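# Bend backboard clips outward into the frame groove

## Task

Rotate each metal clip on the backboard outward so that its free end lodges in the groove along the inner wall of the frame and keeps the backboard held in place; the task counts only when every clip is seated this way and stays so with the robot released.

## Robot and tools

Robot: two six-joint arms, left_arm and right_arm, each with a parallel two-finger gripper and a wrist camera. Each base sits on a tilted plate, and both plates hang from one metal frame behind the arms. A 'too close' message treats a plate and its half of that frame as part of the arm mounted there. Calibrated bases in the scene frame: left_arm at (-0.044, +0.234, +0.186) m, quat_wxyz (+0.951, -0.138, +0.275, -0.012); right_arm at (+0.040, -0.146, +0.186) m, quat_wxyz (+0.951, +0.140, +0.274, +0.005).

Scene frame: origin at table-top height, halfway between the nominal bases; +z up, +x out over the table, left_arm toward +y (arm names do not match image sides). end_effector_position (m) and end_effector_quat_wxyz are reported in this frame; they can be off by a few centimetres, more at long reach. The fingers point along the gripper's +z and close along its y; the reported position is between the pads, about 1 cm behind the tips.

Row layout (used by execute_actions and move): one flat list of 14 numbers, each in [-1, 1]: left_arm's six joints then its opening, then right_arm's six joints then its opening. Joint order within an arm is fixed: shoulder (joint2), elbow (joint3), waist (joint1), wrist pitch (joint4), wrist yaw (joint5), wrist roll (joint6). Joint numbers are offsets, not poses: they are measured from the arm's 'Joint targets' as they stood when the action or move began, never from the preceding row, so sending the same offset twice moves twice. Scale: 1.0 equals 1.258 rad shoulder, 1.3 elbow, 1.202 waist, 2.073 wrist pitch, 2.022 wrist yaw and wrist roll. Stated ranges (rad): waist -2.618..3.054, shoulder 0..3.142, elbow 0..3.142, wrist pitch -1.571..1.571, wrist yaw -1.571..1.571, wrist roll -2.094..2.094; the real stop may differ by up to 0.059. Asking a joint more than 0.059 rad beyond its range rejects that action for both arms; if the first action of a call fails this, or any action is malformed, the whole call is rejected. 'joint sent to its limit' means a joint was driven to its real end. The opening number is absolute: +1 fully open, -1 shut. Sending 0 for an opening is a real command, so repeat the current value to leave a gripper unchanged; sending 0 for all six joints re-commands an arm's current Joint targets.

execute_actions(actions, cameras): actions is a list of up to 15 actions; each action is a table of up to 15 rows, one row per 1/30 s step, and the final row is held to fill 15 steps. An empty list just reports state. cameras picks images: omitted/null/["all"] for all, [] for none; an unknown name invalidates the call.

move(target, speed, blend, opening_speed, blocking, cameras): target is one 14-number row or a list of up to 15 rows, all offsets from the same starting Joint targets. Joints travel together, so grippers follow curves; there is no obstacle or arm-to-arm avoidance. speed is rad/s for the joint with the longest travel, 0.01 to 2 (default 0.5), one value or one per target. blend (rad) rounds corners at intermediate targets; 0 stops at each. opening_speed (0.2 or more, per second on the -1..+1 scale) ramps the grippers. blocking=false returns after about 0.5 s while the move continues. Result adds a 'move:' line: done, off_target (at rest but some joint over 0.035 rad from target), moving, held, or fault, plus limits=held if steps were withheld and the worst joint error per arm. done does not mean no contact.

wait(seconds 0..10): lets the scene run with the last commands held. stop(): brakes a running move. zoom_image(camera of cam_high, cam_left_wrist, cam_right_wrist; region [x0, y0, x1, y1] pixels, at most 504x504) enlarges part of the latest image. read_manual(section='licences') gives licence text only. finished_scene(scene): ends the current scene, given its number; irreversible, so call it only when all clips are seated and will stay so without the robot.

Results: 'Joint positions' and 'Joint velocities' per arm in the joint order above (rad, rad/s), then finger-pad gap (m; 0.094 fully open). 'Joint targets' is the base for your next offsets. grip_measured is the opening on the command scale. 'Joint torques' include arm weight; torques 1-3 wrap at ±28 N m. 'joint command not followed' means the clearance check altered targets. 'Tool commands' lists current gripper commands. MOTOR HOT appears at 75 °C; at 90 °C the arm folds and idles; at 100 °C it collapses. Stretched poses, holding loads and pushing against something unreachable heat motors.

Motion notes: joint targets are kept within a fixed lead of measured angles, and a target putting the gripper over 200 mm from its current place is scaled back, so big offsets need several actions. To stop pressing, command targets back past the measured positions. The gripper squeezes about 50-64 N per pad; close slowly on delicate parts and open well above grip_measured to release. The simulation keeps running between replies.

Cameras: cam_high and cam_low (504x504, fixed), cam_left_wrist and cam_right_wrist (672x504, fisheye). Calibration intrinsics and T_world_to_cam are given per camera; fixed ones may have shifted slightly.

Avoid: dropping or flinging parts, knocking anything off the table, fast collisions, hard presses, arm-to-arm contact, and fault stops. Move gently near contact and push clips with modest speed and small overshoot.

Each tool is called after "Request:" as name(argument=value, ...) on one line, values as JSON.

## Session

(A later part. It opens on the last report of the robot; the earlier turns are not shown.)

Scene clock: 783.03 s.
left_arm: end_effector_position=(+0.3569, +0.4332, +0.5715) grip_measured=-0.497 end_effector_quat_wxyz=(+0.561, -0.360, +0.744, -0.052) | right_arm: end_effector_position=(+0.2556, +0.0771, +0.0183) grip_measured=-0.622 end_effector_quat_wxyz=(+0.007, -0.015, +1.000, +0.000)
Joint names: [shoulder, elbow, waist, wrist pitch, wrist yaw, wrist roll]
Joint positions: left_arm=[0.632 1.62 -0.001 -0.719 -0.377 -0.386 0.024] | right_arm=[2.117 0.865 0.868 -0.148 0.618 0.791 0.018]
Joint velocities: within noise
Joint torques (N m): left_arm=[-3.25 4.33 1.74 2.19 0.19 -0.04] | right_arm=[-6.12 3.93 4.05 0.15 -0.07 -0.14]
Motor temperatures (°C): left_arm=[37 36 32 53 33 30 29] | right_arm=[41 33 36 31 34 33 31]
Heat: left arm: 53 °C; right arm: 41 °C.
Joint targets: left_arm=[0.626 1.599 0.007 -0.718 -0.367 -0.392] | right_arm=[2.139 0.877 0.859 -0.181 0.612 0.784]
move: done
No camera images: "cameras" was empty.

Request:
move(target=[[0,0,0,0,0,0,-0.5,0,0,0,-0.007,-0.002,0,-0.62],[0,0,0,0,0,0,-0.5,0,0,0,-0.007,-0.002,0,-0.74]], speed=0.1, opening_speed=0.4, cameras=[])

Scene clock: 792.37 s.
left_arm: end_effector_position=(+0.3569, +0.4332, +0.5715) grip_measured=-0.497 end_effector_quat_wxyz=(+0.561, -0.360, +0.744, -0.052) | right_arm: end_effector_position=(+0.2540, +0.0760, +0.0185) grip_measured=-0.733 end_effector_quat_wxyz=(+0.002, -0.019, +1.000, -0.003)
Joint names: [shoulder, elbow, waist, wrist pitch, wrist yaw, wrist roll]
Joint positions: left_arm=[0.632 1.62 -0.001 -0.719 -0.377 -0.386 0.024] | right_arm=[2.117 0.868 0.868 -0.164 0.615 0.791 0.013]
Joint velocities: within noise
Joint torques (N m): left_arm=[-3.23 4.27 1.77 2.2 0.2 -0.03] | right_arm=[-6.11 3.74 4 0.15 -0.05 -0.09]
Motor temperatures (°C): left_arm=[37 36 32 53 33 30 29] | right_arm=[41 33 35 31 34 33 31]
Heat: left arm: 53 °C; right arm: 41 °C.
Joint targets: left_arm=[0.626 1.599 0.007 -0.718 -0.367 -0.392] | right_arm=[2.139 0.877 0.859 -0.195 0.608 0.784]
move: done; target 2's new numbers were sent with right_arm's wrist pitch 0.037 rad from that target
No camera images: "cameras" was empty.

Request:
move(target=[[0,0,0,0,0,0,-0.5,0,0,0,0,0,0,-0.42],[0,0,0,0,0,0,-0.5,-0.0946,-0.0208,0.0399,-0.0352,0.002,0.0326,-0.42]], speed=0.15, opening_speed=0.6, cameras=["cam_right_wrist"])

Request:
zoom_image(camera="cam_right_wrist", region=[280, 280, 430, 400])

Scene clock: 805.93 s.
left_arm: end_effector_position=(+0.3569, +0.4332, +0.5715) grip_measured=-0.497 end_effector_quat_wxyz=(+0.561, -0.360, +0.744, -0.052) | right_arm: end_effector_position=(+0.2565, +0.0719, +0.0377) grip_measured=-0.422 end_effector_quat_wxyz=(-0.004, -0.004, +1.000, +0.001)
Joint names: [shoulder, elbow, waist, wrist pitch, wrist yaw, wrist roll]
Joint positions: left_arm=[0.632 1.62 -0.001 -0.719 -0.377 -0.386 0.024] | right_arm=[2.04 0.862 0.884 -0.248 0.602 0.842 0.027]
Joint velocities: within noise
Joint torques (N m): left_arm=[-3.23 4.27 1.78 2.2 0.19 -0.04] | right_arm=[-10.06 2.19 6.22 0.25 0.1 -0.01]
Motor temperatures (°C): left_arm=[37 36 32 53 33 30 29] | right_arm=[41 33 35 31 34 33 31]
Heat: left arm: 53 °C; right arm: 41 °C.
Joint targets: left_arm=[0.626 1.599 0.007 -0.718 -0.367 -0.392] | right_arm=[2.020 0.850 0.906 -0.268 0.612 0.850]
move: done
camera_calibration:
cam_right_wrist: T_world_to_cam=[[-0.0503211, -0.995169, -0.0842986, 0.0965129], [-0.938519, 0.0182539, 0.344745, 0.262671], [-0.341541, 0.0964638, -0.934903, 0.220203], [0, 0, 0, 1]] pos_world=[0.326587, 0.0700103, 0.12345]
Images, in order (width x height): cam_right_wrist 672x504.

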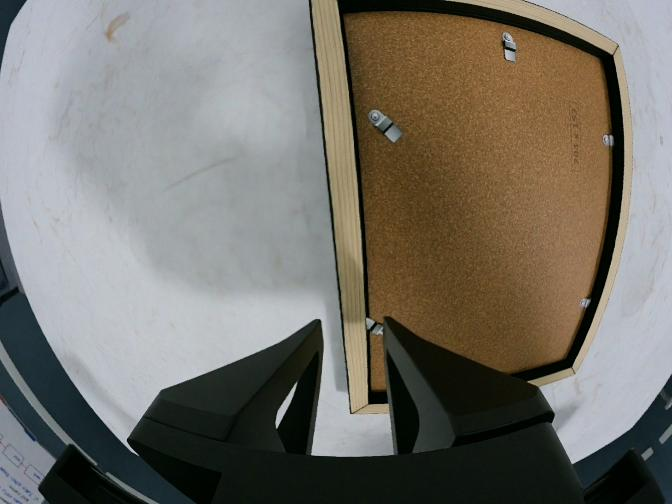

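Scaled by 3.360 from the camera's 672x504 image, which has a finer 960x720 frame.

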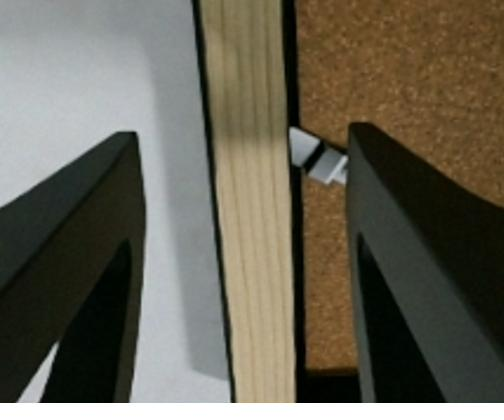

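Request:
move(target=[0,0,0,0,0,0,-0.5,0,0,0,0,0,0,0.1], cameras=["cam_right_wrist"])

Request:
zoom_image(camera="cam_right_wrist", region=[300, 280, 450, 400])

Request:
zoom_image(camera="cam_right_wrist", region=[300, 0, 660, 400])

Scene clock: 819.50 s.
left_arm: end_effector_position=(+0.3569, +0.4332, +0.5715) grip_measured=-0.497 end_effector_quat_wxyz=(+0.561, -0.360, +0.744, -0.052) | right_arm: end_effector_position=(+0.2563, +0.0717, +0.0377) grip_measured=+0.098 end_effector_quat_wxyz=(-0.005, -0.004, +1.000, +0.001)
Joint names: [shoulder, elbow, waist, wrist pitch, wrist yaw, wrist roll]
Joint positions: left_arm=[0.632 1.62 -0.001 -0.719 -0.377 -0.386 0.024] | right_arm=[2.04 0.862 0.884 -0.249 0.602 0.842 0.052]
Joint velocities: within noise
Joint torques (N m): left_arm=[-3.23 4.27 1.77 2.19 0.18 -0.03] | right_arm=[-9.95 2.19 6.26 0.24 0.11 0.1]
Motor temperatures (°C): left_arm=[37 36 32 53 33 30 29] | right_arm=[42 32 36 31 34 33 31]
Heat: left arm: 53 °C; right arm: 42 °C.
Joint targets: left_arm=[0.626 1.599 0.007 -0.718 -0.367 -0.392] | right_arm=[2.020 0.850 0.906 -0.268 0.612 0.850]
move: done
camera_calibration:
cam_right_wrist: T_world_to_cam=[[-0.05048, -0.995223, -0.0835612, 0.0963356], [-0.938302, 0.0185992, 0.345317, 0.262418], [-0.342113, 0.0958372, -0.934759, 0.220352], [0, 0, 0, 1]] pos_world=[0.326476, 0.0698767, 0.123408]
Images, in order (width x height): cam_right_wrist 672x504.

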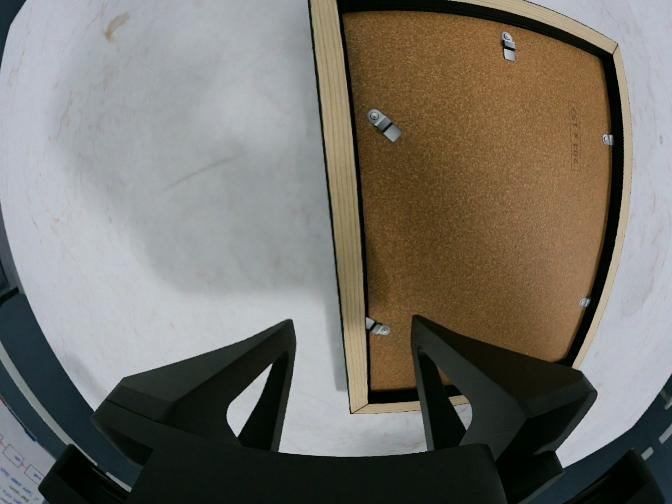

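Scaled by 3.360 from the camera's 672x504 image, which has a finer 960x720 frame.

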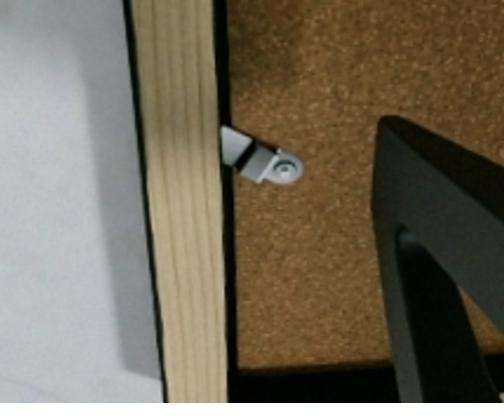

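Scaled by 1.260 from the camera's 672x504 image, which has a finer 960x720 frame.

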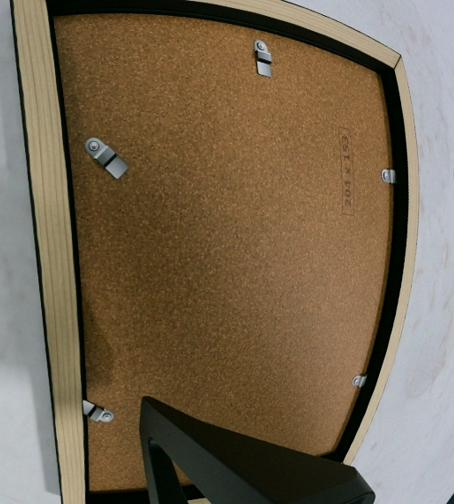

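Request:
move(target=[0,0,0,0,0,0,-0.5,0.0866,-0.0156,-0.0449,0.0714,0.0017,-0.0368,0.1], speed=0.12, cameras=["cam_right_wrist"])

Request:
zoom_image(camera="cam_right_wrist", region=[280, 280, 430, 400])

Scene clock: 882.70 s.
left_arm: end_effector_position=(+0.3569, +0.4332, +0.5715) grip_measured=-0.497 end_effector_quat_wxyz=(+0.561, -0.360, +0.744, -0.052) | right_arm: end_effector_position=(+0.2495, +0.0718, +0.0180) grip_measured=+0.098 end_effector_quat_wxyz=(-0.002, -0.019, +1.000, +0.000)
Joint names: [shoulder, elbow, waist, wrist pitch, wrist yaw, wrist roll]
Joint positions: left_arm=[0.632 1.62 -0.001 -0.719 -0.377 -0.386 0.024] | right_arm=[2.106 0.842 0.863 -0.148 0.604 0.786 0.052]
Joint velocities: within noise
Joint torques (N m): left_arm=[-3.25 4.33 1.77 2.19 0.2 -0.04] | right_arm=[-5.93 1.95 3.79 0.69 0.1 -0.11]
Motor temperatures (°C): left_arm=[37 36 32 53 33 30 29] | right_arm=[43 32 37 31 34 33 31]
Heat: left arm: 53 °C; right arm: 43 °C.
Joint targets: left_arm=[0.626 1.599 0.007 -0.718 -0.367 -0.392] | right_arm=[2.129 0.830 0.853 -0.120 0.616 0.776]
move: done
camera_calibration:
cam_right_wrist: T_world_to_cam=[[-0.0202927, -0.996457, -0.0816197, 0.0870039], [-0.940077, -0.00877444, 0.34085, 0.265242], [-0.340358, 0.0836456, -0.936568, 0.200084], [0, 0, 0, 1]] pos_world=[0.319213, 0.0722868, 0.104086]
Images, in order (width x height): cam_right_wrist 672x504.

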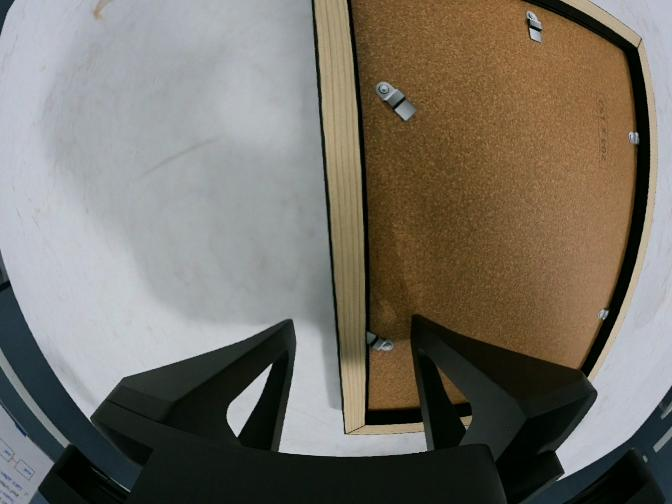

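Scaled by 3.360 from the camera's 672x504 image, which has a finer 960x720 frame.

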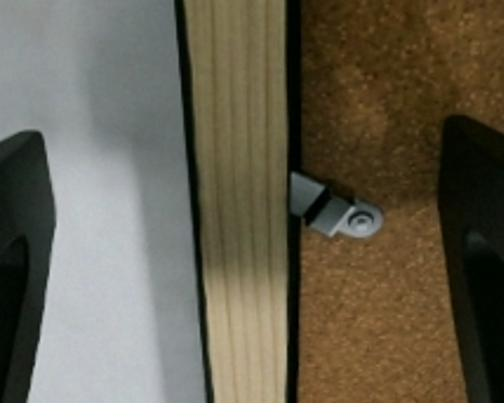

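Request:
move(target=[0,0,0,0,0,0,-0.5,0.003,0,0,0.007,0,0,0.1], speed=0.1, cameras=[])

Scene clock: 891.60 s.
left_arm: end_effector_position=(+0.3569, +0.4332, +0.5715) grip_measured=-0.497 end_effector_quat_wxyz=(+0.561, -0.360, +0.744, -0.052) | right_arm: end_effector_position=(+0.2503, +0.0723, +0.0180) grip_measured=+0.098 end_effector_quat_wxyz=(+0.000, -0.018, +1.000, +0.000)
Joint names: [shoulder, elbow, waist, wrist pitch, wrist yaw, wrist roll]
Joint positions: left_arm=[0.632 1.62 -0.001 -0.719 -0.377 -0.386 0.024] | right_arm=[2.106 0.842 0.863 -0.144 0.606 0.786 0.052]
Joint velocities: within noise
Joint torques (N m): left_arm=[-3.22 4.29 1.78 2.2 0.18 -0.04] | right_arm=[-5.56 1.85 3.75 0.77 0.1 -0.15]
Motor temperatures (°C): left_arm=[37 36 32 53 33 30 29] | right_arm=[42 32 37 31 34 33 31]
Heat: left arm: 53 °C; right arm: 42 °C.
Joint targets: left_arm=[0.626 1.599 0.007 -0.718 -0.367 -0.392] | right_arm=[2.132 0.830 0.853 -0.106 0.616 0.775]
move: off_target (right_arm); right_arm: the wrist pitch is farthest, 0.038 rad from its target
No camera images: "cameras" was empty.

Request:
move(target=[[0,0,0,0,0,0,-0.5,0,0,0,0,0,0,-0.5],[0,0,0,0,0,0,-0.5,0,0,0,0,0,0,-0.64]], opening_speed=0.4, cameras=["cam_right_wrist"])

Request:
zoom_image(camera="cam_right_wrist", region=[280, 280, 430, 400])

Scene clock: 932.30 s.
left_arm: end_effector_position=(+0.3569, +0.4332, +0.5715) grip_measured=-0.497 end_effector_quat_wxyz=(+0.561, -0.360, +0.744, -0.052) | right_arm: end_effector_position=(+0.2542, +0.0745, +0.0179) grip_measured=-0.638 end_effector_quat_wxyz=(+0.008, -0.013, +1.000, +0.004)
Joint names: [shoulder, elbow, waist, wrist pitch, wrist yaw, wrist roll]
Joint positions: left_arm=[0.632 1.62 -0.001 -0.719 -0.377 -0.386 0.024] | right_arm=[2.106 0.842 0.863 -0.123 0.613 0.783 0.017]
Joint velocities: within noise
Joint torques (N m): left_arm=[-3.26 4.25 1.8 2.2 0.19 -0.03] | right_arm=[-5.75 1.94 3.78 0.66 0.05 -0.1]
Motor temperatures (°C): left_arm=[37 36 32 53 33 30 29] | right_arm=[41 32 36 31 34 33 31]
Heat: left arm: 53 °C; right arm: 41 °C.
Joint targets: left_arm=[0.626 1.599 0.007 -0.718 -0.367 -0.392] | right_arm=[2.132 0.830 0.853 -0.106 0.616 0.776]
move: done
camera_calibration:
cam_right_wrist: T_world_to_cam=[[-0.0292175, -0.995513, -0.0900019, 0.0921213], [-0.946891, -0.00128033, 0.321553, 0.271247], [-0.320226, 0.0946169, -0.942605, 0.195508], [0, 0, 0, 1]] pos_world=[0.32214, 0.0735568, 0.105357]
Images, in order (width x height): cam_right_wrist 672x504.

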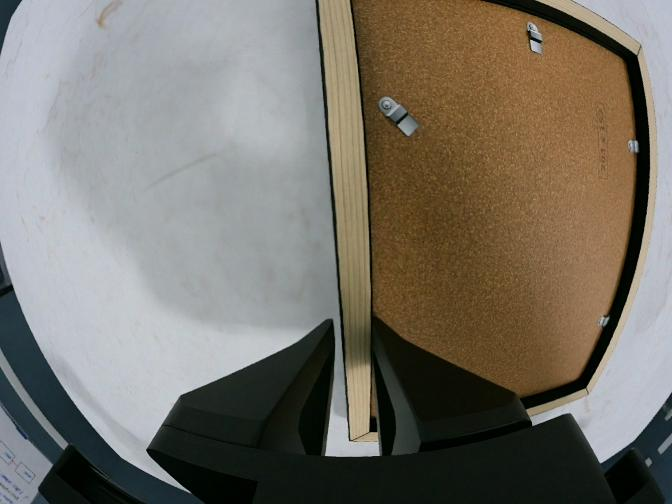

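Scaled by 3.360 from the camera's 672x504 image, which has a finer 960x720 frame.

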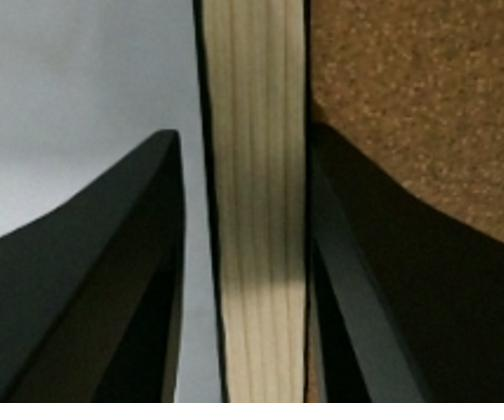

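Request:
move(target=[0,0,0,0,0,0,-0.5,0,0,0,-0.0285,0,0,-0.64], speed=0.1, cameras=[])

Scene clock: 942.87 s.
left_arm: end_effector_position=(+0.3569, +0.4332, +0.5715) grip_measured=-0.497 end_effector_quat_wxyz=(+0.561, -0.360, +0.744, -0.052) | right_arm: end_effector_position=(+0.2529, +0.0729, +0.0179) grip_measured=-0.638 end_effector_quat_wxyz=(+0.006, -0.016, +1.000, +0.001)
Joint names: [shoulder, elbow, waist, wrist pitch, wrist yaw, wrist roll]
Joint positions: left_arm=[0.632 1.62 -0.001 -0.719 -0.377 -0.386 0.024] | right_arm=[2.106 0.842 0.863 -0.132 0.615 0.783 0.017]
Joint velocities: within noise
Joint torques (N m): left_arm=[-3.28 4.33 1.78 2.2 0.18 -0.04] | right_arm=[-5.71 2 3.75 0.21 0.03 -0.09]
Motor temperatures (°C): left_arm=[37 36 32 53 33 30 29] | right_arm=[41 32 36 31 34 33 31]
Heat: left arm: 53 °C; right arm: 41 °C.
Joint targets: left_arm=[0.626 1.599 0.007 -0.718 -0.367 -0.392] | right_arm=[2.132 0.830 0.853 -0.165 0.616 0.776]
move: done
No camera images: "cameras" was empty.

Request:
move(target=[[0,0,0,0,0,0,-0.5,0,0,0,0,0,0,-0.74],[0,0,0,0,0,0,-0.5,0,0,0,0,0,0,-0.62]], opening_speed=0.3, cameras=["cam_right_wrist"])

Request:
zoom_image(camera="cam_right_wrist", region=[280, 280, 430, 400])

Scene clock: 952.83 s.
left_arm: end_effector_position=(+0.3569, +0.4332, +0.5715) grip_measured=-0.497 end_effector_quat_wxyz=(+0.561, -0.360, +0.744, -0.052) | right_arm: end_effector_position=(+0.2529, +0.0720, +0.0179) grip_measured=-0.622 end_effector_quat_wxyz=(+0.006, -0.017, +1.000, -0.002)
Joint names: [shoulder, elbow, waist, wrist pitch, wrist yaw, wrist roll]
Joint positions: left_arm=[0.632 1.62 -0.001 -0.719 -0.377 -0.386 0.024] | right_arm=[2.106 0.842 0.863 -0.135 0.618 0.783 0.018]
Joint velocities: within noise
Joint torques (N m): left_arm=[-3.22 4.3 1.77 2.19 0.19 -0.04] | right_arm=[-5.63 1.98 3.7 0.2 -0.01 -0.12]
Motor temperatures (°C): left_arm=[37 36 32 53 33 30 29] | right_arm=[41 32 36 31 34 33 31]
Heat: left arm: 53 °C; right arm: 41 °C.
Joint targets: left_arm=[0.626 1.599 0.007 -0.718 -0.367 -0.392] | right_arm=[2.132 0.830 0.853 -0.165 0.616 0.775]
move: done
camera_calibration:
cam_right_wrist: T_world_to_cam=[[-0.021871, -0.996598, -0.0794573, 0.0876496], [-0.945734, -0.00514901, 0.3249, 0.270026], [-0.324204, 0.0822514, -0.942405, 0.197227], [0, 0, 0, 1]] pos_world=[0.321231, 0.0725197, 0.1051]
Images, in order (width x height): cam_right_wrist 672x504.

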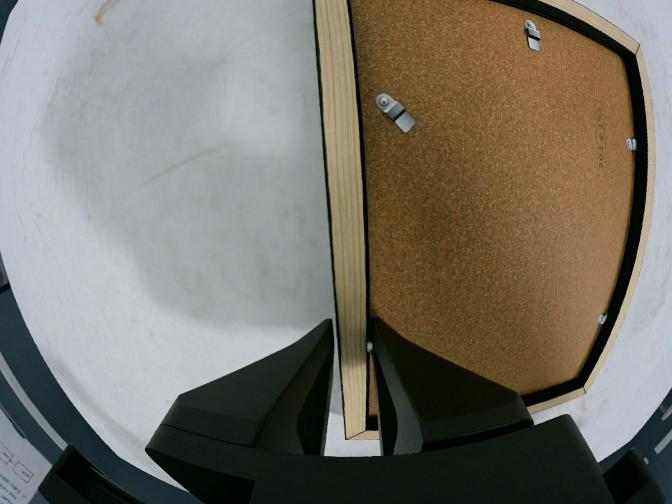

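Scaled by 3.360 from the camera's 672x504 image, which has a finer 960x720 frame.

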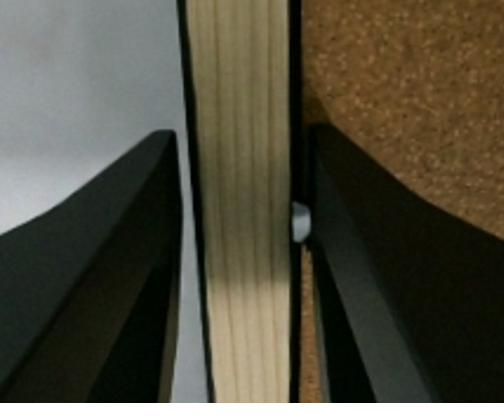

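Request:
move(target=[[0,0,0,0,0,0,-0.5,-0.0358,0,0.0275,0,0,0.008,-0.62],[0,0,0,0,0,0,-0.5,-0.0692,0.009,0.0449,-0.0241,-0.002,0.0237,-0.62]], speed=0.12, blend=0.02, cameras=["cam_right_wrist"])

Request:
zoom_image(camera="cam_right_wrist", region=[280, 280, 430, 400])

Scene clock: 980.60 s.
left_arm: end_effector_position=(+0.3569, +0.4332, +0.5715) grip_measured=-0.497 end_effector_quat_wxyz=(+0.561, -0.360, +0.744, -0.052) | right_arm: end_effector_position=(+0.2522, +0.0713, +0.0301) grip_measured=-0.622 end_effector_quat_wxyz=(+0.003, -0.015, +1.000, -0.001)
Joint names: [shoulder, elbow, waist, wrist pitch, wrist yaw, wrist roll]
Joint positions: left_arm=[0.632 1.62 -0.001 -0.719 -0.377 -0.386 0.024] | right_arm=[2.066 0.842 0.884 -0.194 0.615 0.815 0.018]
Joint velocities: within noise
Joint torques (N m): left_arm=[-3.28 4.27 1.77 2.2 0.19 -0.04] | right_arm=[-9.91 3.17 6.32 0.32 0 0.11]
Motor temperatures (°C): left_arm=[37 36 32 53 33 30 29] | right_arm=[41 32 36 31 34 33 31]
Heat: left arm: 53 °C; right arm: 41 °C.
Joint targets: left_arm=[0.626 1.599 0.007 -0.718 -0.367 -0.392] | right_arm=[2.045 0.841 0.906 -0.215 0.612 0.824]
move: done
camera_calibration:
cam_right_wrist: T_world_to_cam=[[-0.0276032, -0.996368, -0.0805485, 0.0892968], [-0.943463, -0.000659673, 0.331476, 0.264294], [-0.330325, 0.0851444, -0.940019, 0.209805], [0, 0, 0, 1]] pos_world=[0.321121, 0.0712831, 0.116806]
Images, in order (width x height): cam_right_wrist 672x504.

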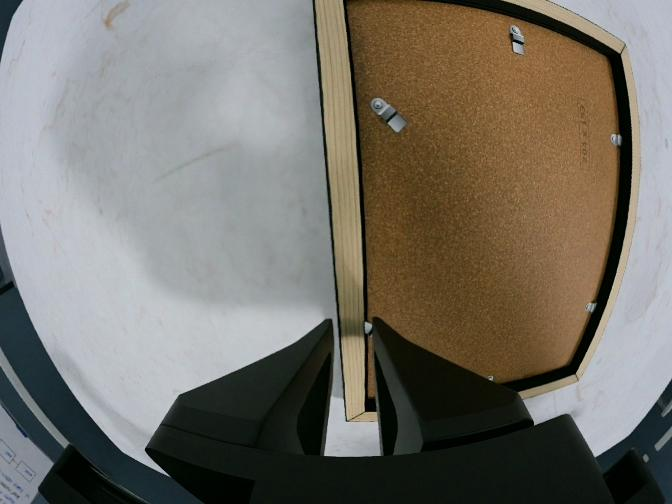

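Scaled by 3.360 from the camera's 672x504 image, which has a finer 960x720 frame.

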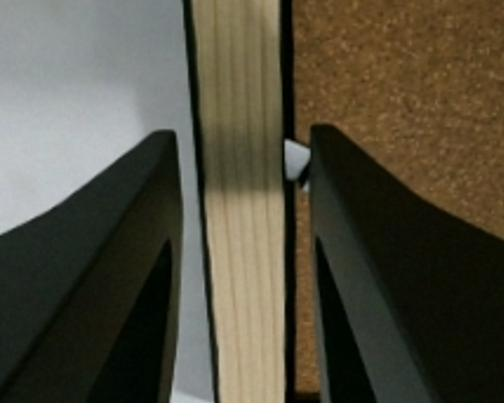

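Request:
move(target=[[0,0,0,0,0,0,-0.5,-0.03,0.002,0.020,-0.026,0.002,0.015,-0.62],[0,0,0,0,0,0,-0.5,-0.03,0.002,0.020,-0.026,0.002,0.015,0.1]], speed=0.2, cameras=["cam_right_wrist"])

Request:
zoom_image(camera="cam_right_wrist", region=[280, 260, 430, 380])

Scene clock: 990.43 s.
left_arm: end_effector_position=(+0.3569, +0.4332, +0.5715) grip_measured=-0.497 end_effector_quat_wxyz=(+0.561, -0.360, +0.744, -0.052) | right_arm: end_effector_position=(+0.2509, +0.0711, +0.0422) grip_measured=+0.098 end_effector_quat_wxyz=(+0.001, -0.014, +1.000, +0.000)
Joint names: [shoulder, elbow, waist, wrist pitch, wrist yaw, wrist roll]
Joint positions: left_arm=[0.632 1.62 -0.001 -0.719 -0.377 -0.386 0.024] | right_arm=[2.029 0.842 0.908 -0.249 0.615 0.846 0.052]
Joint velocities: within noise
Joint torques (N m): left_arm=[-3.26 4.3 1.8 2.19 0.19 -0.04] | right_arm=[-9.83 3.54 6.16 0.28 -0.01 0.07]
Motor temperatures (°C): left_arm=[37 36 32 53 33 30 29] | right_arm=[43 32 36 31 34 33 31]
Heat: left arm: 53 °C; right arm: 43 °C.
Joint targets: left_arm=[0.626 1.599 0.007 -0.718 -0.367 -0.392] | right_arm=[2.008 0.844 0.930 -0.269 0.616 0.854]
move: done
camera_calibration:
cam_right_wrist: T_world_to_cam=[[-0.0292287, -0.996145, -0.082714, 0.0905497], [-0.942276, -0.0001549, 0.334838, 0.258562], [-0.33356, 0.0877263, -0.938638, 0.221344], [0, 0, 0, 1]] pos_world=[0.320115, 0.070823, 0.128675]
Images, in order (width x height): cam_right_wrist 672x504.

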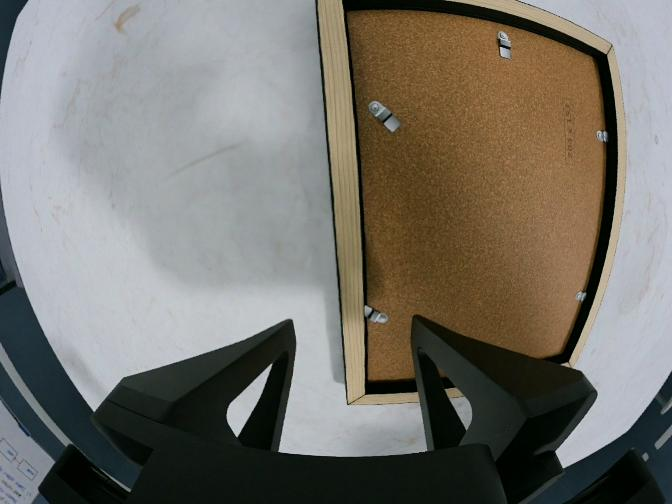

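Scaled by 3.360 from the camera's 672x504 image, which has a finer 960x720 frame.

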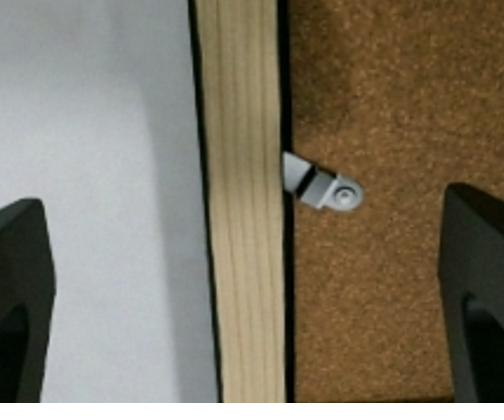

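Request:
move(target=[[0,0,0,0,0,0,-0.5,0.0509,0.0508,-0.0324,-0.0125,0,-0.0153,-0.45],[0,0,0,0,0,0,-0.5,0.1065,0.0431,-0.0707,0.0569,-0.0045,-0.0430,-0.45]], speed=[0.3,0.12], cameras=["cam_right_wrist"])

Request:
zoom_image(camera="cam_right_wrist", region=[280, 280, 430, 400])

Scene clock: 1085.60 s.
left_arm: end_effector_position=(+0.3569, +0.4332, +0.5715) grip_measured=-0.497 end_effector_quat_wxyz=(+0.561, -0.360, +0.744, -0.052) | right_arm: end_effector_position=(+0.2630, +0.0789, +0.0179) grip_measured=-0.448 end_effector_quat_wxyz=(+0.003, -0.017, +1.000, -0.002)
Joint names: [shoulder, elbow, waist, wrist pitch, wrist yaw, wrist roll]
Joint positions: left_arm=[0.632 1.62 -0.001 -0.719 -0.377 -0.386 0.024] | right_arm=[2.12 0.899 0.854 -0.18 0.612 0.776 0.026]
Joint velocities: within noise
Joint torques (N m): left_arm=[-3.26 4.27 1.77 2.19 0.19 -0.04] | right_arm=[-6.45 3.17 4.14 0.71 -0.04 -0.04]
Motor temperatures (°C): left_arm=[37 36 32 54 33 30 29] | right_arm=[43 32 38 31 34 33 31]
Heat: left arm: 54 °C; right arm: 43 °C.
Joint targets: left_arm=[0.626 1.599 0.007 -0.718 -0.367 -0.392] | right_arm=[2.141 0.900 0.845 -0.151 0.606 0.767]
move: done
camera_calibration:
cam_right_wrist: T_world_to_cam=[[-0.0229037, -0.996695, -0.0779365, 0.0949113], [-0.943428, -0.00424589, 0.33155, 0.27877], [-0.330785, 0.0811212, -0.940213, 0.201731], [0, 0, 0, 1]] pos_world=[0.331903, 0.0794166, 0.104641]
Images, in order (width x height): cam_right_wrist 672x504.

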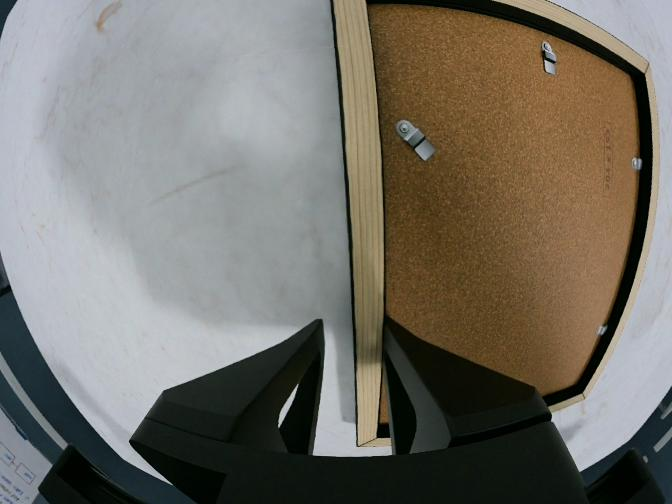

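Scaled by 3.360 from the camera's 672x504 image, which has a finer 960x720 frame.

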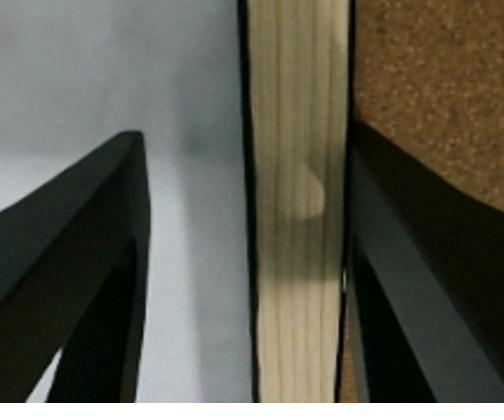

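Request:
move(target=[0,0,0,0,0,0,-0.5,0.004,-0.0323,0.0349,0.0053,0.001,0.0183,-0.45], speed=0.08, cameras=["cam_right_wrist"])

Request:
zoom_image(camera="cam_right_wrist", region=[280, 280, 430, 400])

Scene clock: 1098.83 s.
left_arm: end_effector_position=(+0.3569, +0.4332, +0.5715) grip_measured=-0.497 end_effector_quat_wxyz=(+0.561, -0.360, +0.744, -0.052) | right_arm: end_effector_position=(+0.2554, +0.0779, +0.0179) grip_measured=-0.448 end_effector_quat_wxyz=(+0.005, -0.014, +1.000, +0.000)
Joint names: [shoulder, elbow, waist, wrist pitch, wrist yaw, wrist roll]
Joint positions: left_arm=[0.632 1.62 -0.001 -0.719 -0.377 -0.386 0.024] | right_arm=[2.12 0.87 0.867 -0.154 0.615 0.795 0.026]
Joint velocities: within noise
Joint torques (N m): left_arm=[-3.26 4.29 1.77 2.19 0.19 -0.03] | right_arm=[-5.7 1.87 6.08 0.54 -0.09 0.04]
Motor temperatures (°C): left_arm=[37 36 32 54 33 30 29] | right_arm=[41 32 37 31 34 33 31]
Heat: left arm: 54 °C; right arm: 41 °C.
Joint targets: left_arm=[0.626 1.599 0.007 -0.718 -0.367 -0.392] | right_arm=[2.147 0.858 0.887 -0.140 0.608 0.804]
move: done
camera_calibration:
cam_right_wrist: T_world_to_cam=[[-0.0292763, -0.996246, -0.0814646, 0.0953874], [-0.944858, 0.000987634, 0.32748, 0.271622], [-0.32617, 0.0865599, -0.94134, 0.197652], [0, 0, 0, 1]] pos_world=[0.323904, 0.0776523, 0.104878]
Images, in order (width x height): cam_right_wrist 672x504.

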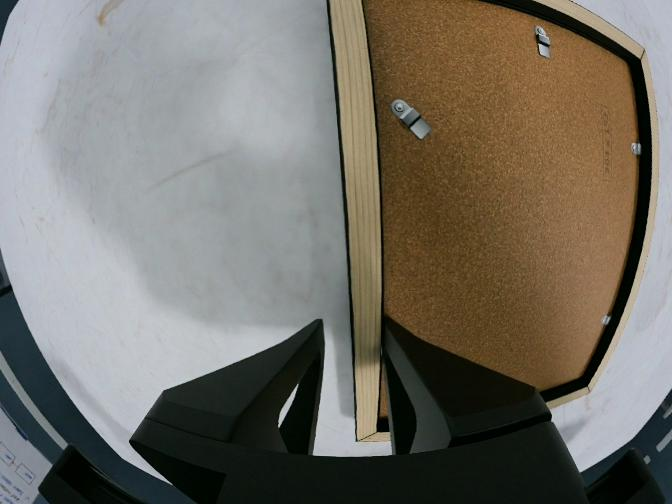

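Scaled by 3.360 from the camera's 672x504 image, which has a finer 960x720 frame.

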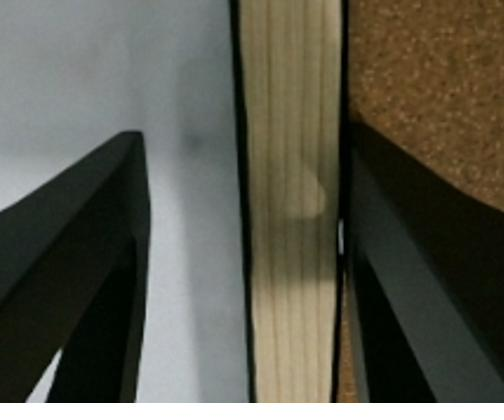

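Request:
move(target=[0,0,0,0,0,0,-0.5,0.001,-0.005,0.004,-0.010,0,0.002,-0.45], speed=0.08, cameras=["cam_right_wrist"])

Request:
zoom_image(camera="cam_right_wrist", region=[280, 280, 430, 400])

Scene clock: 1109.97 s.
left_arm: end_effector_position=(+0.3569, +0.4332, +0.5715) grip_measured=-0.497 end_effector_quat_wxyz=(+0.561, -0.360, +0.744, -0.052) | right_arm: end_effector_position=(+0.2531, +0.0775, +0.0178) grip_measured=-0.448 end_effector_quat_wxyz=(+0.004, -0.015, +1.000, -0.001)
Joint names: [shoulder, elbow, waist, wrist pitch, wrist yaw, wrist roll]
Joint positions: left_arm=[0.632 1.62 -0.001 -0.719 -0.377 -0.386 0.024] | right_arm=[2.122 0.866 0.871 -0.154 0.616 0.799 0.026]
Joint velocities: within noise
Joint torques (N m): left_arm=[-3.23 4.3 1.8 2.19 0.19 -0.04] | right_arm=[-5.81 1.66 6.3 0.37 -0.02 0.1]
Motor temperatures (°C): left_arm=[37 36 32 54 33 30 29] | right_arm=[41 32 37 31 34 33 31]
Heat: left arm: 54 °C; right arm: 41 °C.
Joint targets: left_arm=[0.626 1.599 0.007 -0.718 -0.367 -0.392] | right_arm=[2.148 0.852 0.892 -0.161 0.609 0.808]
move: done
camera_calibration:
cam_right_wrist: T_world_to_cam=[[-0.0268931, -0.996454, -0.0797238, 0.094385], [-0.944241, -0.000858816, 0.329253, 0.269407], [-0.328154, 0.0841331, -0.94087, 0.197535], [0, 0, 0, 1]] pos_world=[0.321745, 0.0776625, 0.104676]
Images, in order (width x height): cam_right_wrist 672x504.

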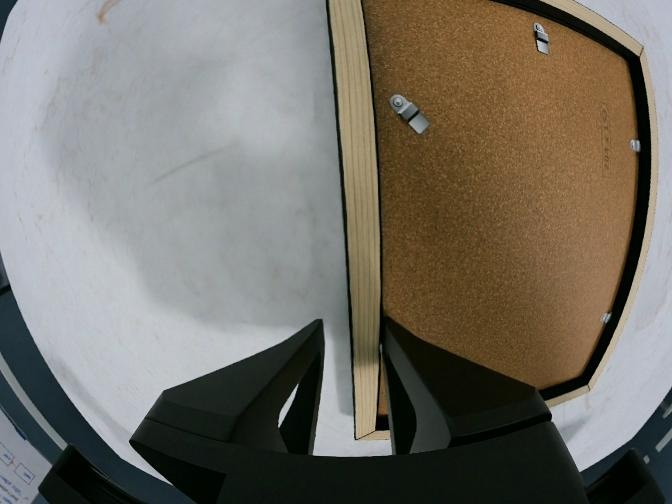

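Scaled by 3.360 from the camera's 672x504 image, which has a finer 960x720 frame.

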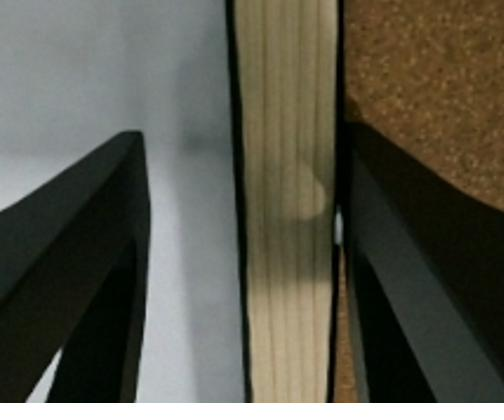

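Request:
move(target=[[0,0,0,0,0,0,-0.5,-0.0692,0.004,0.0191,-0.0333,0.001,0.0158,-0.45],[0,0,0,0,0,0,-0.5,-0.100,0.006,0.040,-0.060,0.003,0.031,-0.45],[0,0,0,0,0,0,-0.5,-0.100,0.006,0.040,-0.060,0.003,0.031,0.1]], speed=0.15, blend=[0.02,0,0], cameras=["cam_right_wrist"])

Request:
zoom_image(camera="cam_right_wrist", region=[280, 260, 430, 380])

Scene clock: 1126.67 s.
left_arm: end_effector_position=(+0.3569, +0.4332, +0.5715) grip_measured=-0.497 end_effector_quat_wxyz=(+0.561, -0.360, +0.744, -0.052) | right_arm: end_effector_position=(+0.2517, +0.0773, +0.0432) grip_measured=+0.098 end_effector_quat_wxyz=(+0.000, -0.011, +1.000, +0.002)
Joint names: [shoulder, elbow, waist, wrist pitch, wrist yaw, wrist roll]
Joint positions: left_arm=[0.632 1.62 -0.001 -0.719 -0.377 -0.386 0.024] | right_arm=[2.043 0.866 0.918 -0.265 0.613 0.863 0.052]
Joint velocities: within noise
Joint torques (N m): left_arm=[-3.25 4.27 1.74 2.21 0.19 -0.04] | right_arm=[-9.95 2.78 6.11 0.28 -0.01 0.09]
Motor temperatures (°C): left_arm=[37 36 32 54 33 30 29] | right_arm=[41 32 38 31 34 33 31]
Heat: left arm: 54 °C; right arm: 41 °C.
Joint targets: left_arm=[0.626 1.599 0.007 -0.718 -0.367 -0.392] | right_arm=[2.022 0.859 0.940 -0.285 0.615 0.871]
move: done
camera_calibration:
cam_right_wrist: T_world_to_cam=[[-0.0349609, -0.995747, -0.085236, 0.0983393], [-0.941906, 0.0043219, 0.335848, 0.258515], [-0.334052, 0.0920259, -0.938052, 0.221824], [0, 0, 0, 1]] pos_world=[0.321035, 0.0763902, 0.129643]
Images, in order (width x height): cam_right_wrist 672x504.

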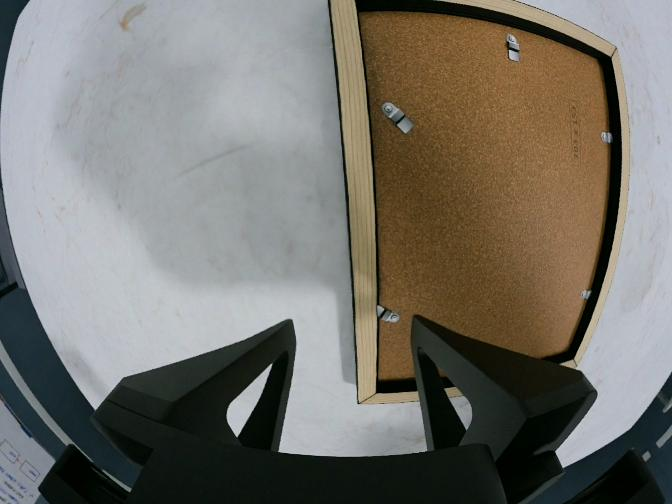

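Scaled by 3.360 from the camera's 672x504 image, which has a finer 960x720 frame.

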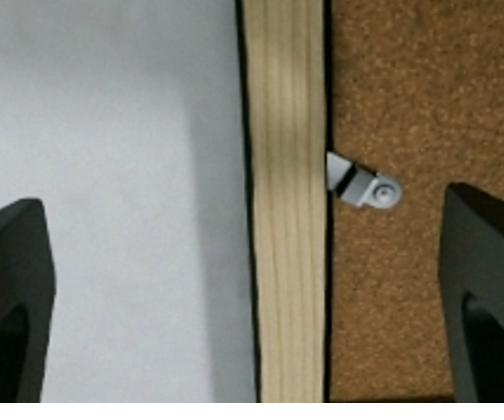

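Request:
move(target=[[0,0,0,0,0,0,-0.5,0.0397,0.0338,-0.0408,-0.0048,-0.0079,-0.0237,-0.45],[0,0,0,0,0,0,-0.5,0.1002,0.0338,-0.0828,0.0704,-0.0079,-0.0539,-0.45]], speed=[0.3,0.1], cameras=["cam_right_wrist"])

Request:
zoom_image(camera="cam_right_wrist", region=[280, 280, 430, 400])

Scene clock: 1163.13 s.
left_arm: end_effector_position=(+0.3569, +0.4332, +0.5715) grip_measured=-0.497 end_effector_quat_wxyz=(+0.561, -0.360, +0.744, -0.052) | right_arm: end_effector_position=(+0.2592, +0.0785, +0.0178) grip_measured=-0.448 end_effector_quat_wxyz=(-0.002, -0.021, +1.000, +0.000)
Joint names: [shoulder, elbow, waist, wrist pitch, wrist yaw, wrist roll]
Joint positions: left_arm=[0.632 1.62 -0.001 -0.719 -0.377 -0.386 0.024] | right_arm=[2.119 0.89 0.855 -0.178 0.602 0.772 0.026]
Joint velocities: within noise
Joint torques (N m): left_arm=[-3.25 4.27 1.77 2.19 0.19 -0.04] | right_arm=[-5.57 4.22 3.66 0.78 -0.02 -0.12]
Motor temperatures (°C): left_arm=[37 36 32 54 33 30 29] | right_arm=[45 32 38 31 34 33 31]
Heat: left arm: 54 °C; right arm: 45 °C.
Joint targets: left_arm=[0.626 1.599 0.007 -0.718 -0.367 -0.392] | right_arm=[2.148 0.903 0.841 -0.139 0.599 0.761]
move: off_target (right_arm); right_arm: the wrist pitch is farthest, 0.039 rad from its target
camera_calibration:
cam_right_wrist: T_world_to_cam=[[-0.0154795, -0.996458, -0.0826544, 0.092601], [-0.940031, -0.0136671, 0.340815, 0.274884], [-0.340738, 0.0829734, -0.93649, 0.202741], [0, 0, 0, 1]] pos_world=[0.328914, 0.0792078, 0.103834]
Images, in order (width x height): cam_right_wrist 672x504.

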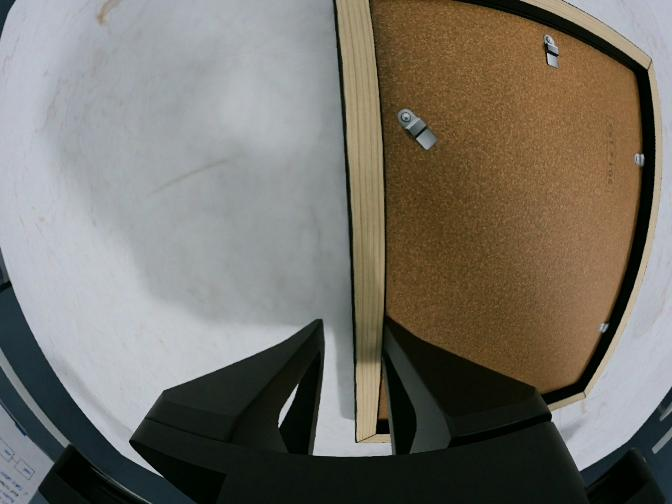

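Scaled by 3.360 from the camera's 672x504 image, which has a finer 960x720 frame.

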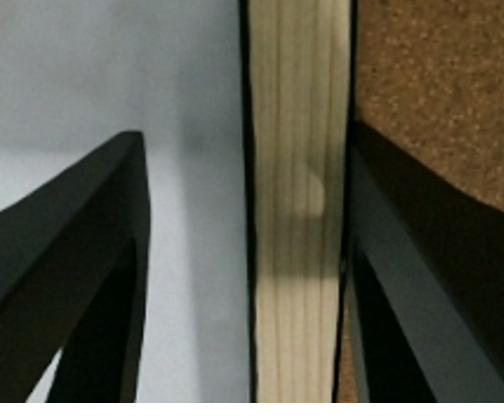

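Request:
move(target=[[0,0,0,0,0,0,-0.5,-0.0644,0,0.0391,-0.0473,0,0.0237,-0.45],[0,0,0,0,0,0,-0.5,-0.0087,0,0.0058,-0.0096,0.0015,0.0049,-0.45]], speed=[0.15,0.1], cameras=["cam_right_wrist"])

Request:
zoom_image(camera="cam_right_wrist", region=[280, 280, 430, 400])

Scene clock: 1219.23 s.
left_arm: end_effector_position=(+0.3569, +0.4332, +0.5715) grip_measured=-0.497 end_effector_quat_wxyz=(+0.561, -0.360, +0.744, -0.052) | right_arm: end_effector_position=(+0.2591, +0.0786, +0.0183) grip_measured=-0.448 end_effector_quat_wxyz=(-0.002, -0.018, +1.000, +0.001)
Joint names: [shoulder, elbow, waist, wrist pitch, wrist yaw, wrist roll]
Joint positions: left_arm=[0.632 1.62 -0.001 -0.719 -0.377 -0.386 0.024] | right_arm=[2.117 0.89 0.857 -0.18 0.602 0.78 0.026]
Joint velocities: within noise
Joint torques (N m): left_arm=[-3.25 4.31 1.78 2.2 0.18 -0.03] | right_arm=[-6.46 4.05 3.96 0.61 0.01 -0.13]
Motor temperatures (°C): left_arm=[37 36 32 54 33 30 29] | right_arm=[41 32 36 31 34 33 31]
Heat: left arm: 54 °C; right arm: 41 °C.
Joint targets: left_arm=[0.626 1.599 0.007 -0.718 -0.367 -0.392] | right_arm=[2.137 0.903 0.848 -0.159 0.602 0.771]
move: done
camera_calibration:
cam_right_wrist: T_world_to_cam=[[-0.0225196, -0.996294, -0.0830098, 0.0945618], [-0.939963, -0.00718198, 0.3412, 0.274058], [-0.340532, 0.0857099, -0.936318, 0.202934], [0, 0, 0, 1]] pos_world=[0.328839, 0.0787862, 0.104351]
Images, in order (width x height): cam_right_wrist 672x504.

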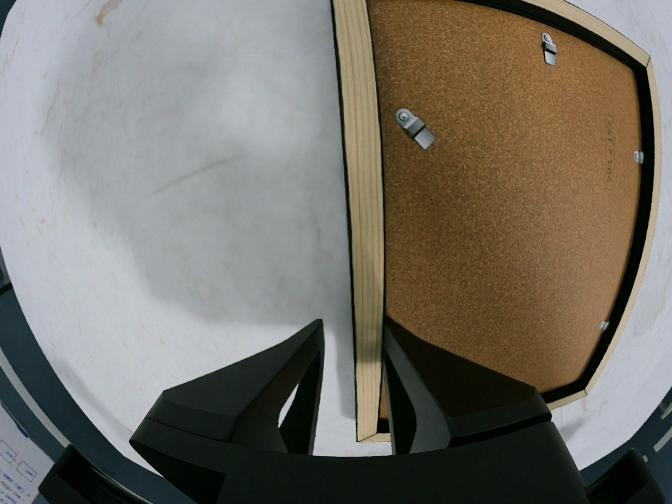

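Scaled by 3.360 from the camera's 672x504 image, which has a finer 960x720 frame.

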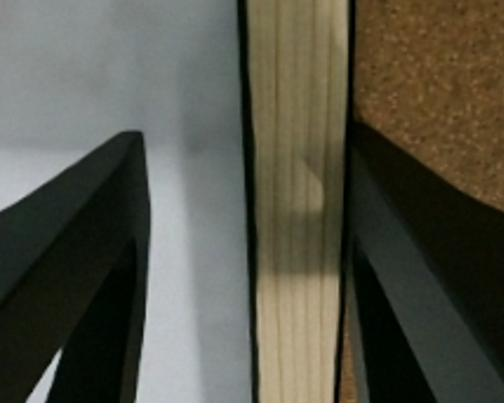

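Request:
move(target=[0,0,0,0,0,0,-0.5,0.0015,-0.030,0.030,0.002,0.002,0.015,-0.45], speed=0.08, cameras=["cam_right_wrist"])

Request:
zoom_image(camera="cam_right_wrist", region=[340, 300, 420, 364])

Scene clock: 1272.10 s.
left_arm: end_effector_position=(+0.3569, +0.4332, +0.5715) grip_measured=-0.497 end_effector_quat_wxyz=(+0.561, -0.360, +0.744, -0.052) | right_arm: end_effector_position=(+0.2546, +0.0771, +0.0180) grip_measured=-0.448 end_effector_quat_wxyz=(-0.003, -0.014, +1.000, +0.000)
Joint names: [shoulder, elbow, waist, wrist pitch, wrist yaw, wrist roll]
Joint positions: left_arm=[0.632 1.62 -0.001 -0.719 -0.377 -0.386 0.024] | right_arm=[2.117 0.876 0.862 -0.17 0.602 0.794 0.026]
Joint velocities: within noise
Joint torques (N m): left_arm=[-3.26 4.27 1.76 2.2 0.19 -0.04] | right_arm=[-6.15 2.02 6.32 0.59 0.08 0.07]
Motor temperatures (°C): left_arm=[37 36 32 54 33 30 29] | right_arm=[42 32 36 31 34 33 31]
Heat: left arm: 54 °C; right arm: 42 °C.
Joint targets: left_arm=[0.626 1.599 0.007 -0.718 -0.367 -0.392] | right_arm=[2.139 0.864 0.884 -0.154 0.606 0.802]
move: done
camera_calibration:
cam_right_wrist: T_world_to_cam=[[-0.0289254, -0.996189, -0.0822842, 0.0945835], [-0.939407, -0.00103855, 0.342804, 0.269345], [-0.341583, 0.0872141, -0.935796, 0.201346], [0, 0, 0, 1]] pos_world=[0.324537, 0.0769426, 0.103869]
Images, in order (width x height): cam_right_wrist 672x504.

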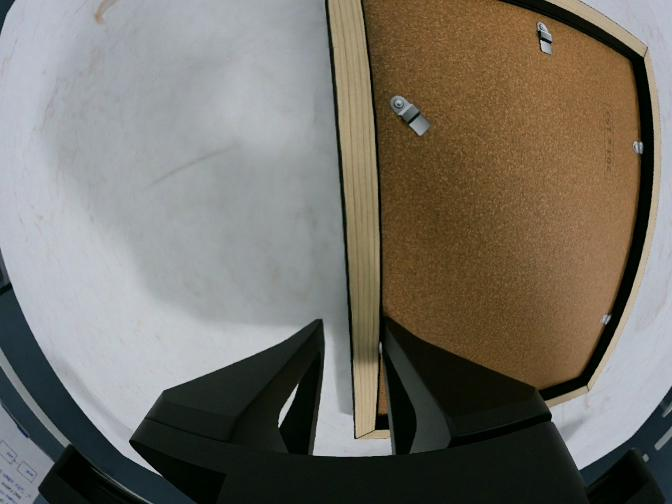

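Scaled by 6.300 from the camera's 672x504 image, which has a finer 960x720 frame.

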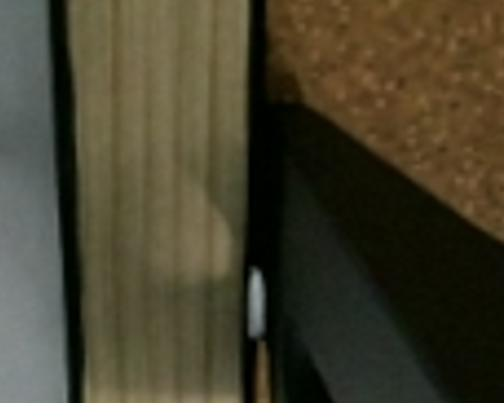

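Request:
move(target=[[0,0,0,0,0,0,-0.5,-0.0588,0.0046,0.0133,-0.0342,0,0.0138,-0.45],[0,0,0,0,0,0,-0.5,-0.0859,0.0415,0.0175,-0.0685,0.0025,0.0138,-0.45],[0,0,0,0,0,0,-0.5,0.0048,0.0277,-0.0399,0.0034,-0.002,-0.0227,-0.45]], speed=[0.15,0.2,0.1], blend=[0.02,0.0,0], cameras=["cam_right_wrist"])

Request:
zoom_image(camera="cam_right_wrist", region=[340, 300, 420, 364])

Scene clock: 1314.13 s.
left_arm: end_effector_position=(+0.3569, +0.4332, +0.5715) grip_measured=-0.497 end_effector_quat_wxyz=(+0.561, -0.360, +0.744, -0.052) | right_arm: end_effector_position=(+0.2647, +0.0814, +0.0263) grip_measured=-0.448 end_effector_quat_wxyz=(+0.000, -0.026, +1.000, +0.004)
Joint names: [shoulder, elbow, waist, wrist pitch, wrist yaw, wrist roll]
Joint positions: left_arm=[0.632 1.62 -0.001 -0.719 -0.377 -0.386 0.024] | right_arm=[2.094 0.905 0.865 -0.213 0.602 0.768 0.026]
Joint velocities: within noise
Joint torques (N m): left_arm=[-3.26 4.29 1.8 2.18 0.19 -0.04] | right_arm=[-3.52 2.78 2.47 1.05 0 -0.19]
Motor temperatures (°C): left_arm=[36 36 32 54 33 30 29] | right_arm=[41 32 38 31 34 33 31]
Heat: left arm: 54 °C; right arm: 41 °C.
Joint targets: left_arm=[0.626 1.599 0.007 -0.718 -0.367 -0.392] | right_arm=[2.145 0.900 0.836 -0.148 0.602 0.756]
move: off_target (right_arm); right_arm: the wrist pitch is farthest, 0.066 rad from its target
camera_calibration:
cam_right_wrist: T_world_to_cam=[[-0.0063415, -0.995881, -0.0904438, 0.094067], [-0.941427, -0.0245493, 0.336323, 0.278542], [-0.337158, 0.087279, -0.937394, 0.211099], [0, 0, 0, 1]] pos_world=[0.333997, 0.0820931, 0.11271]
Images, in order (width x height): cam_right_wrist 672x504.

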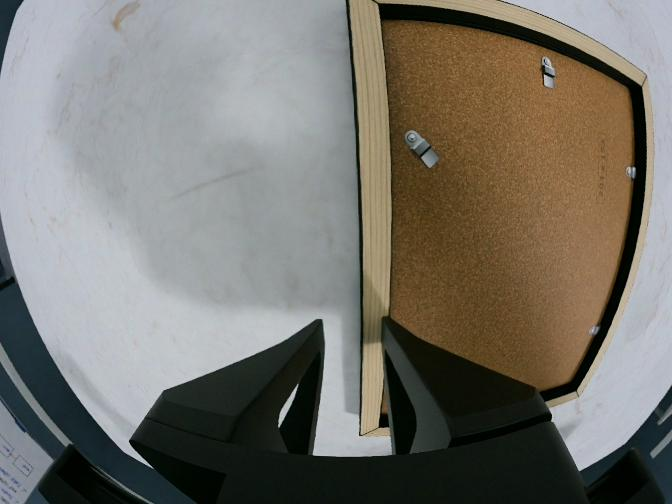

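Scaled by 6.300 from the camera's 672x504 image, which has a finer 960x720 frame.

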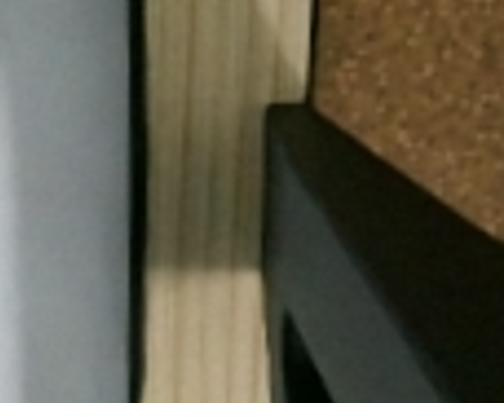

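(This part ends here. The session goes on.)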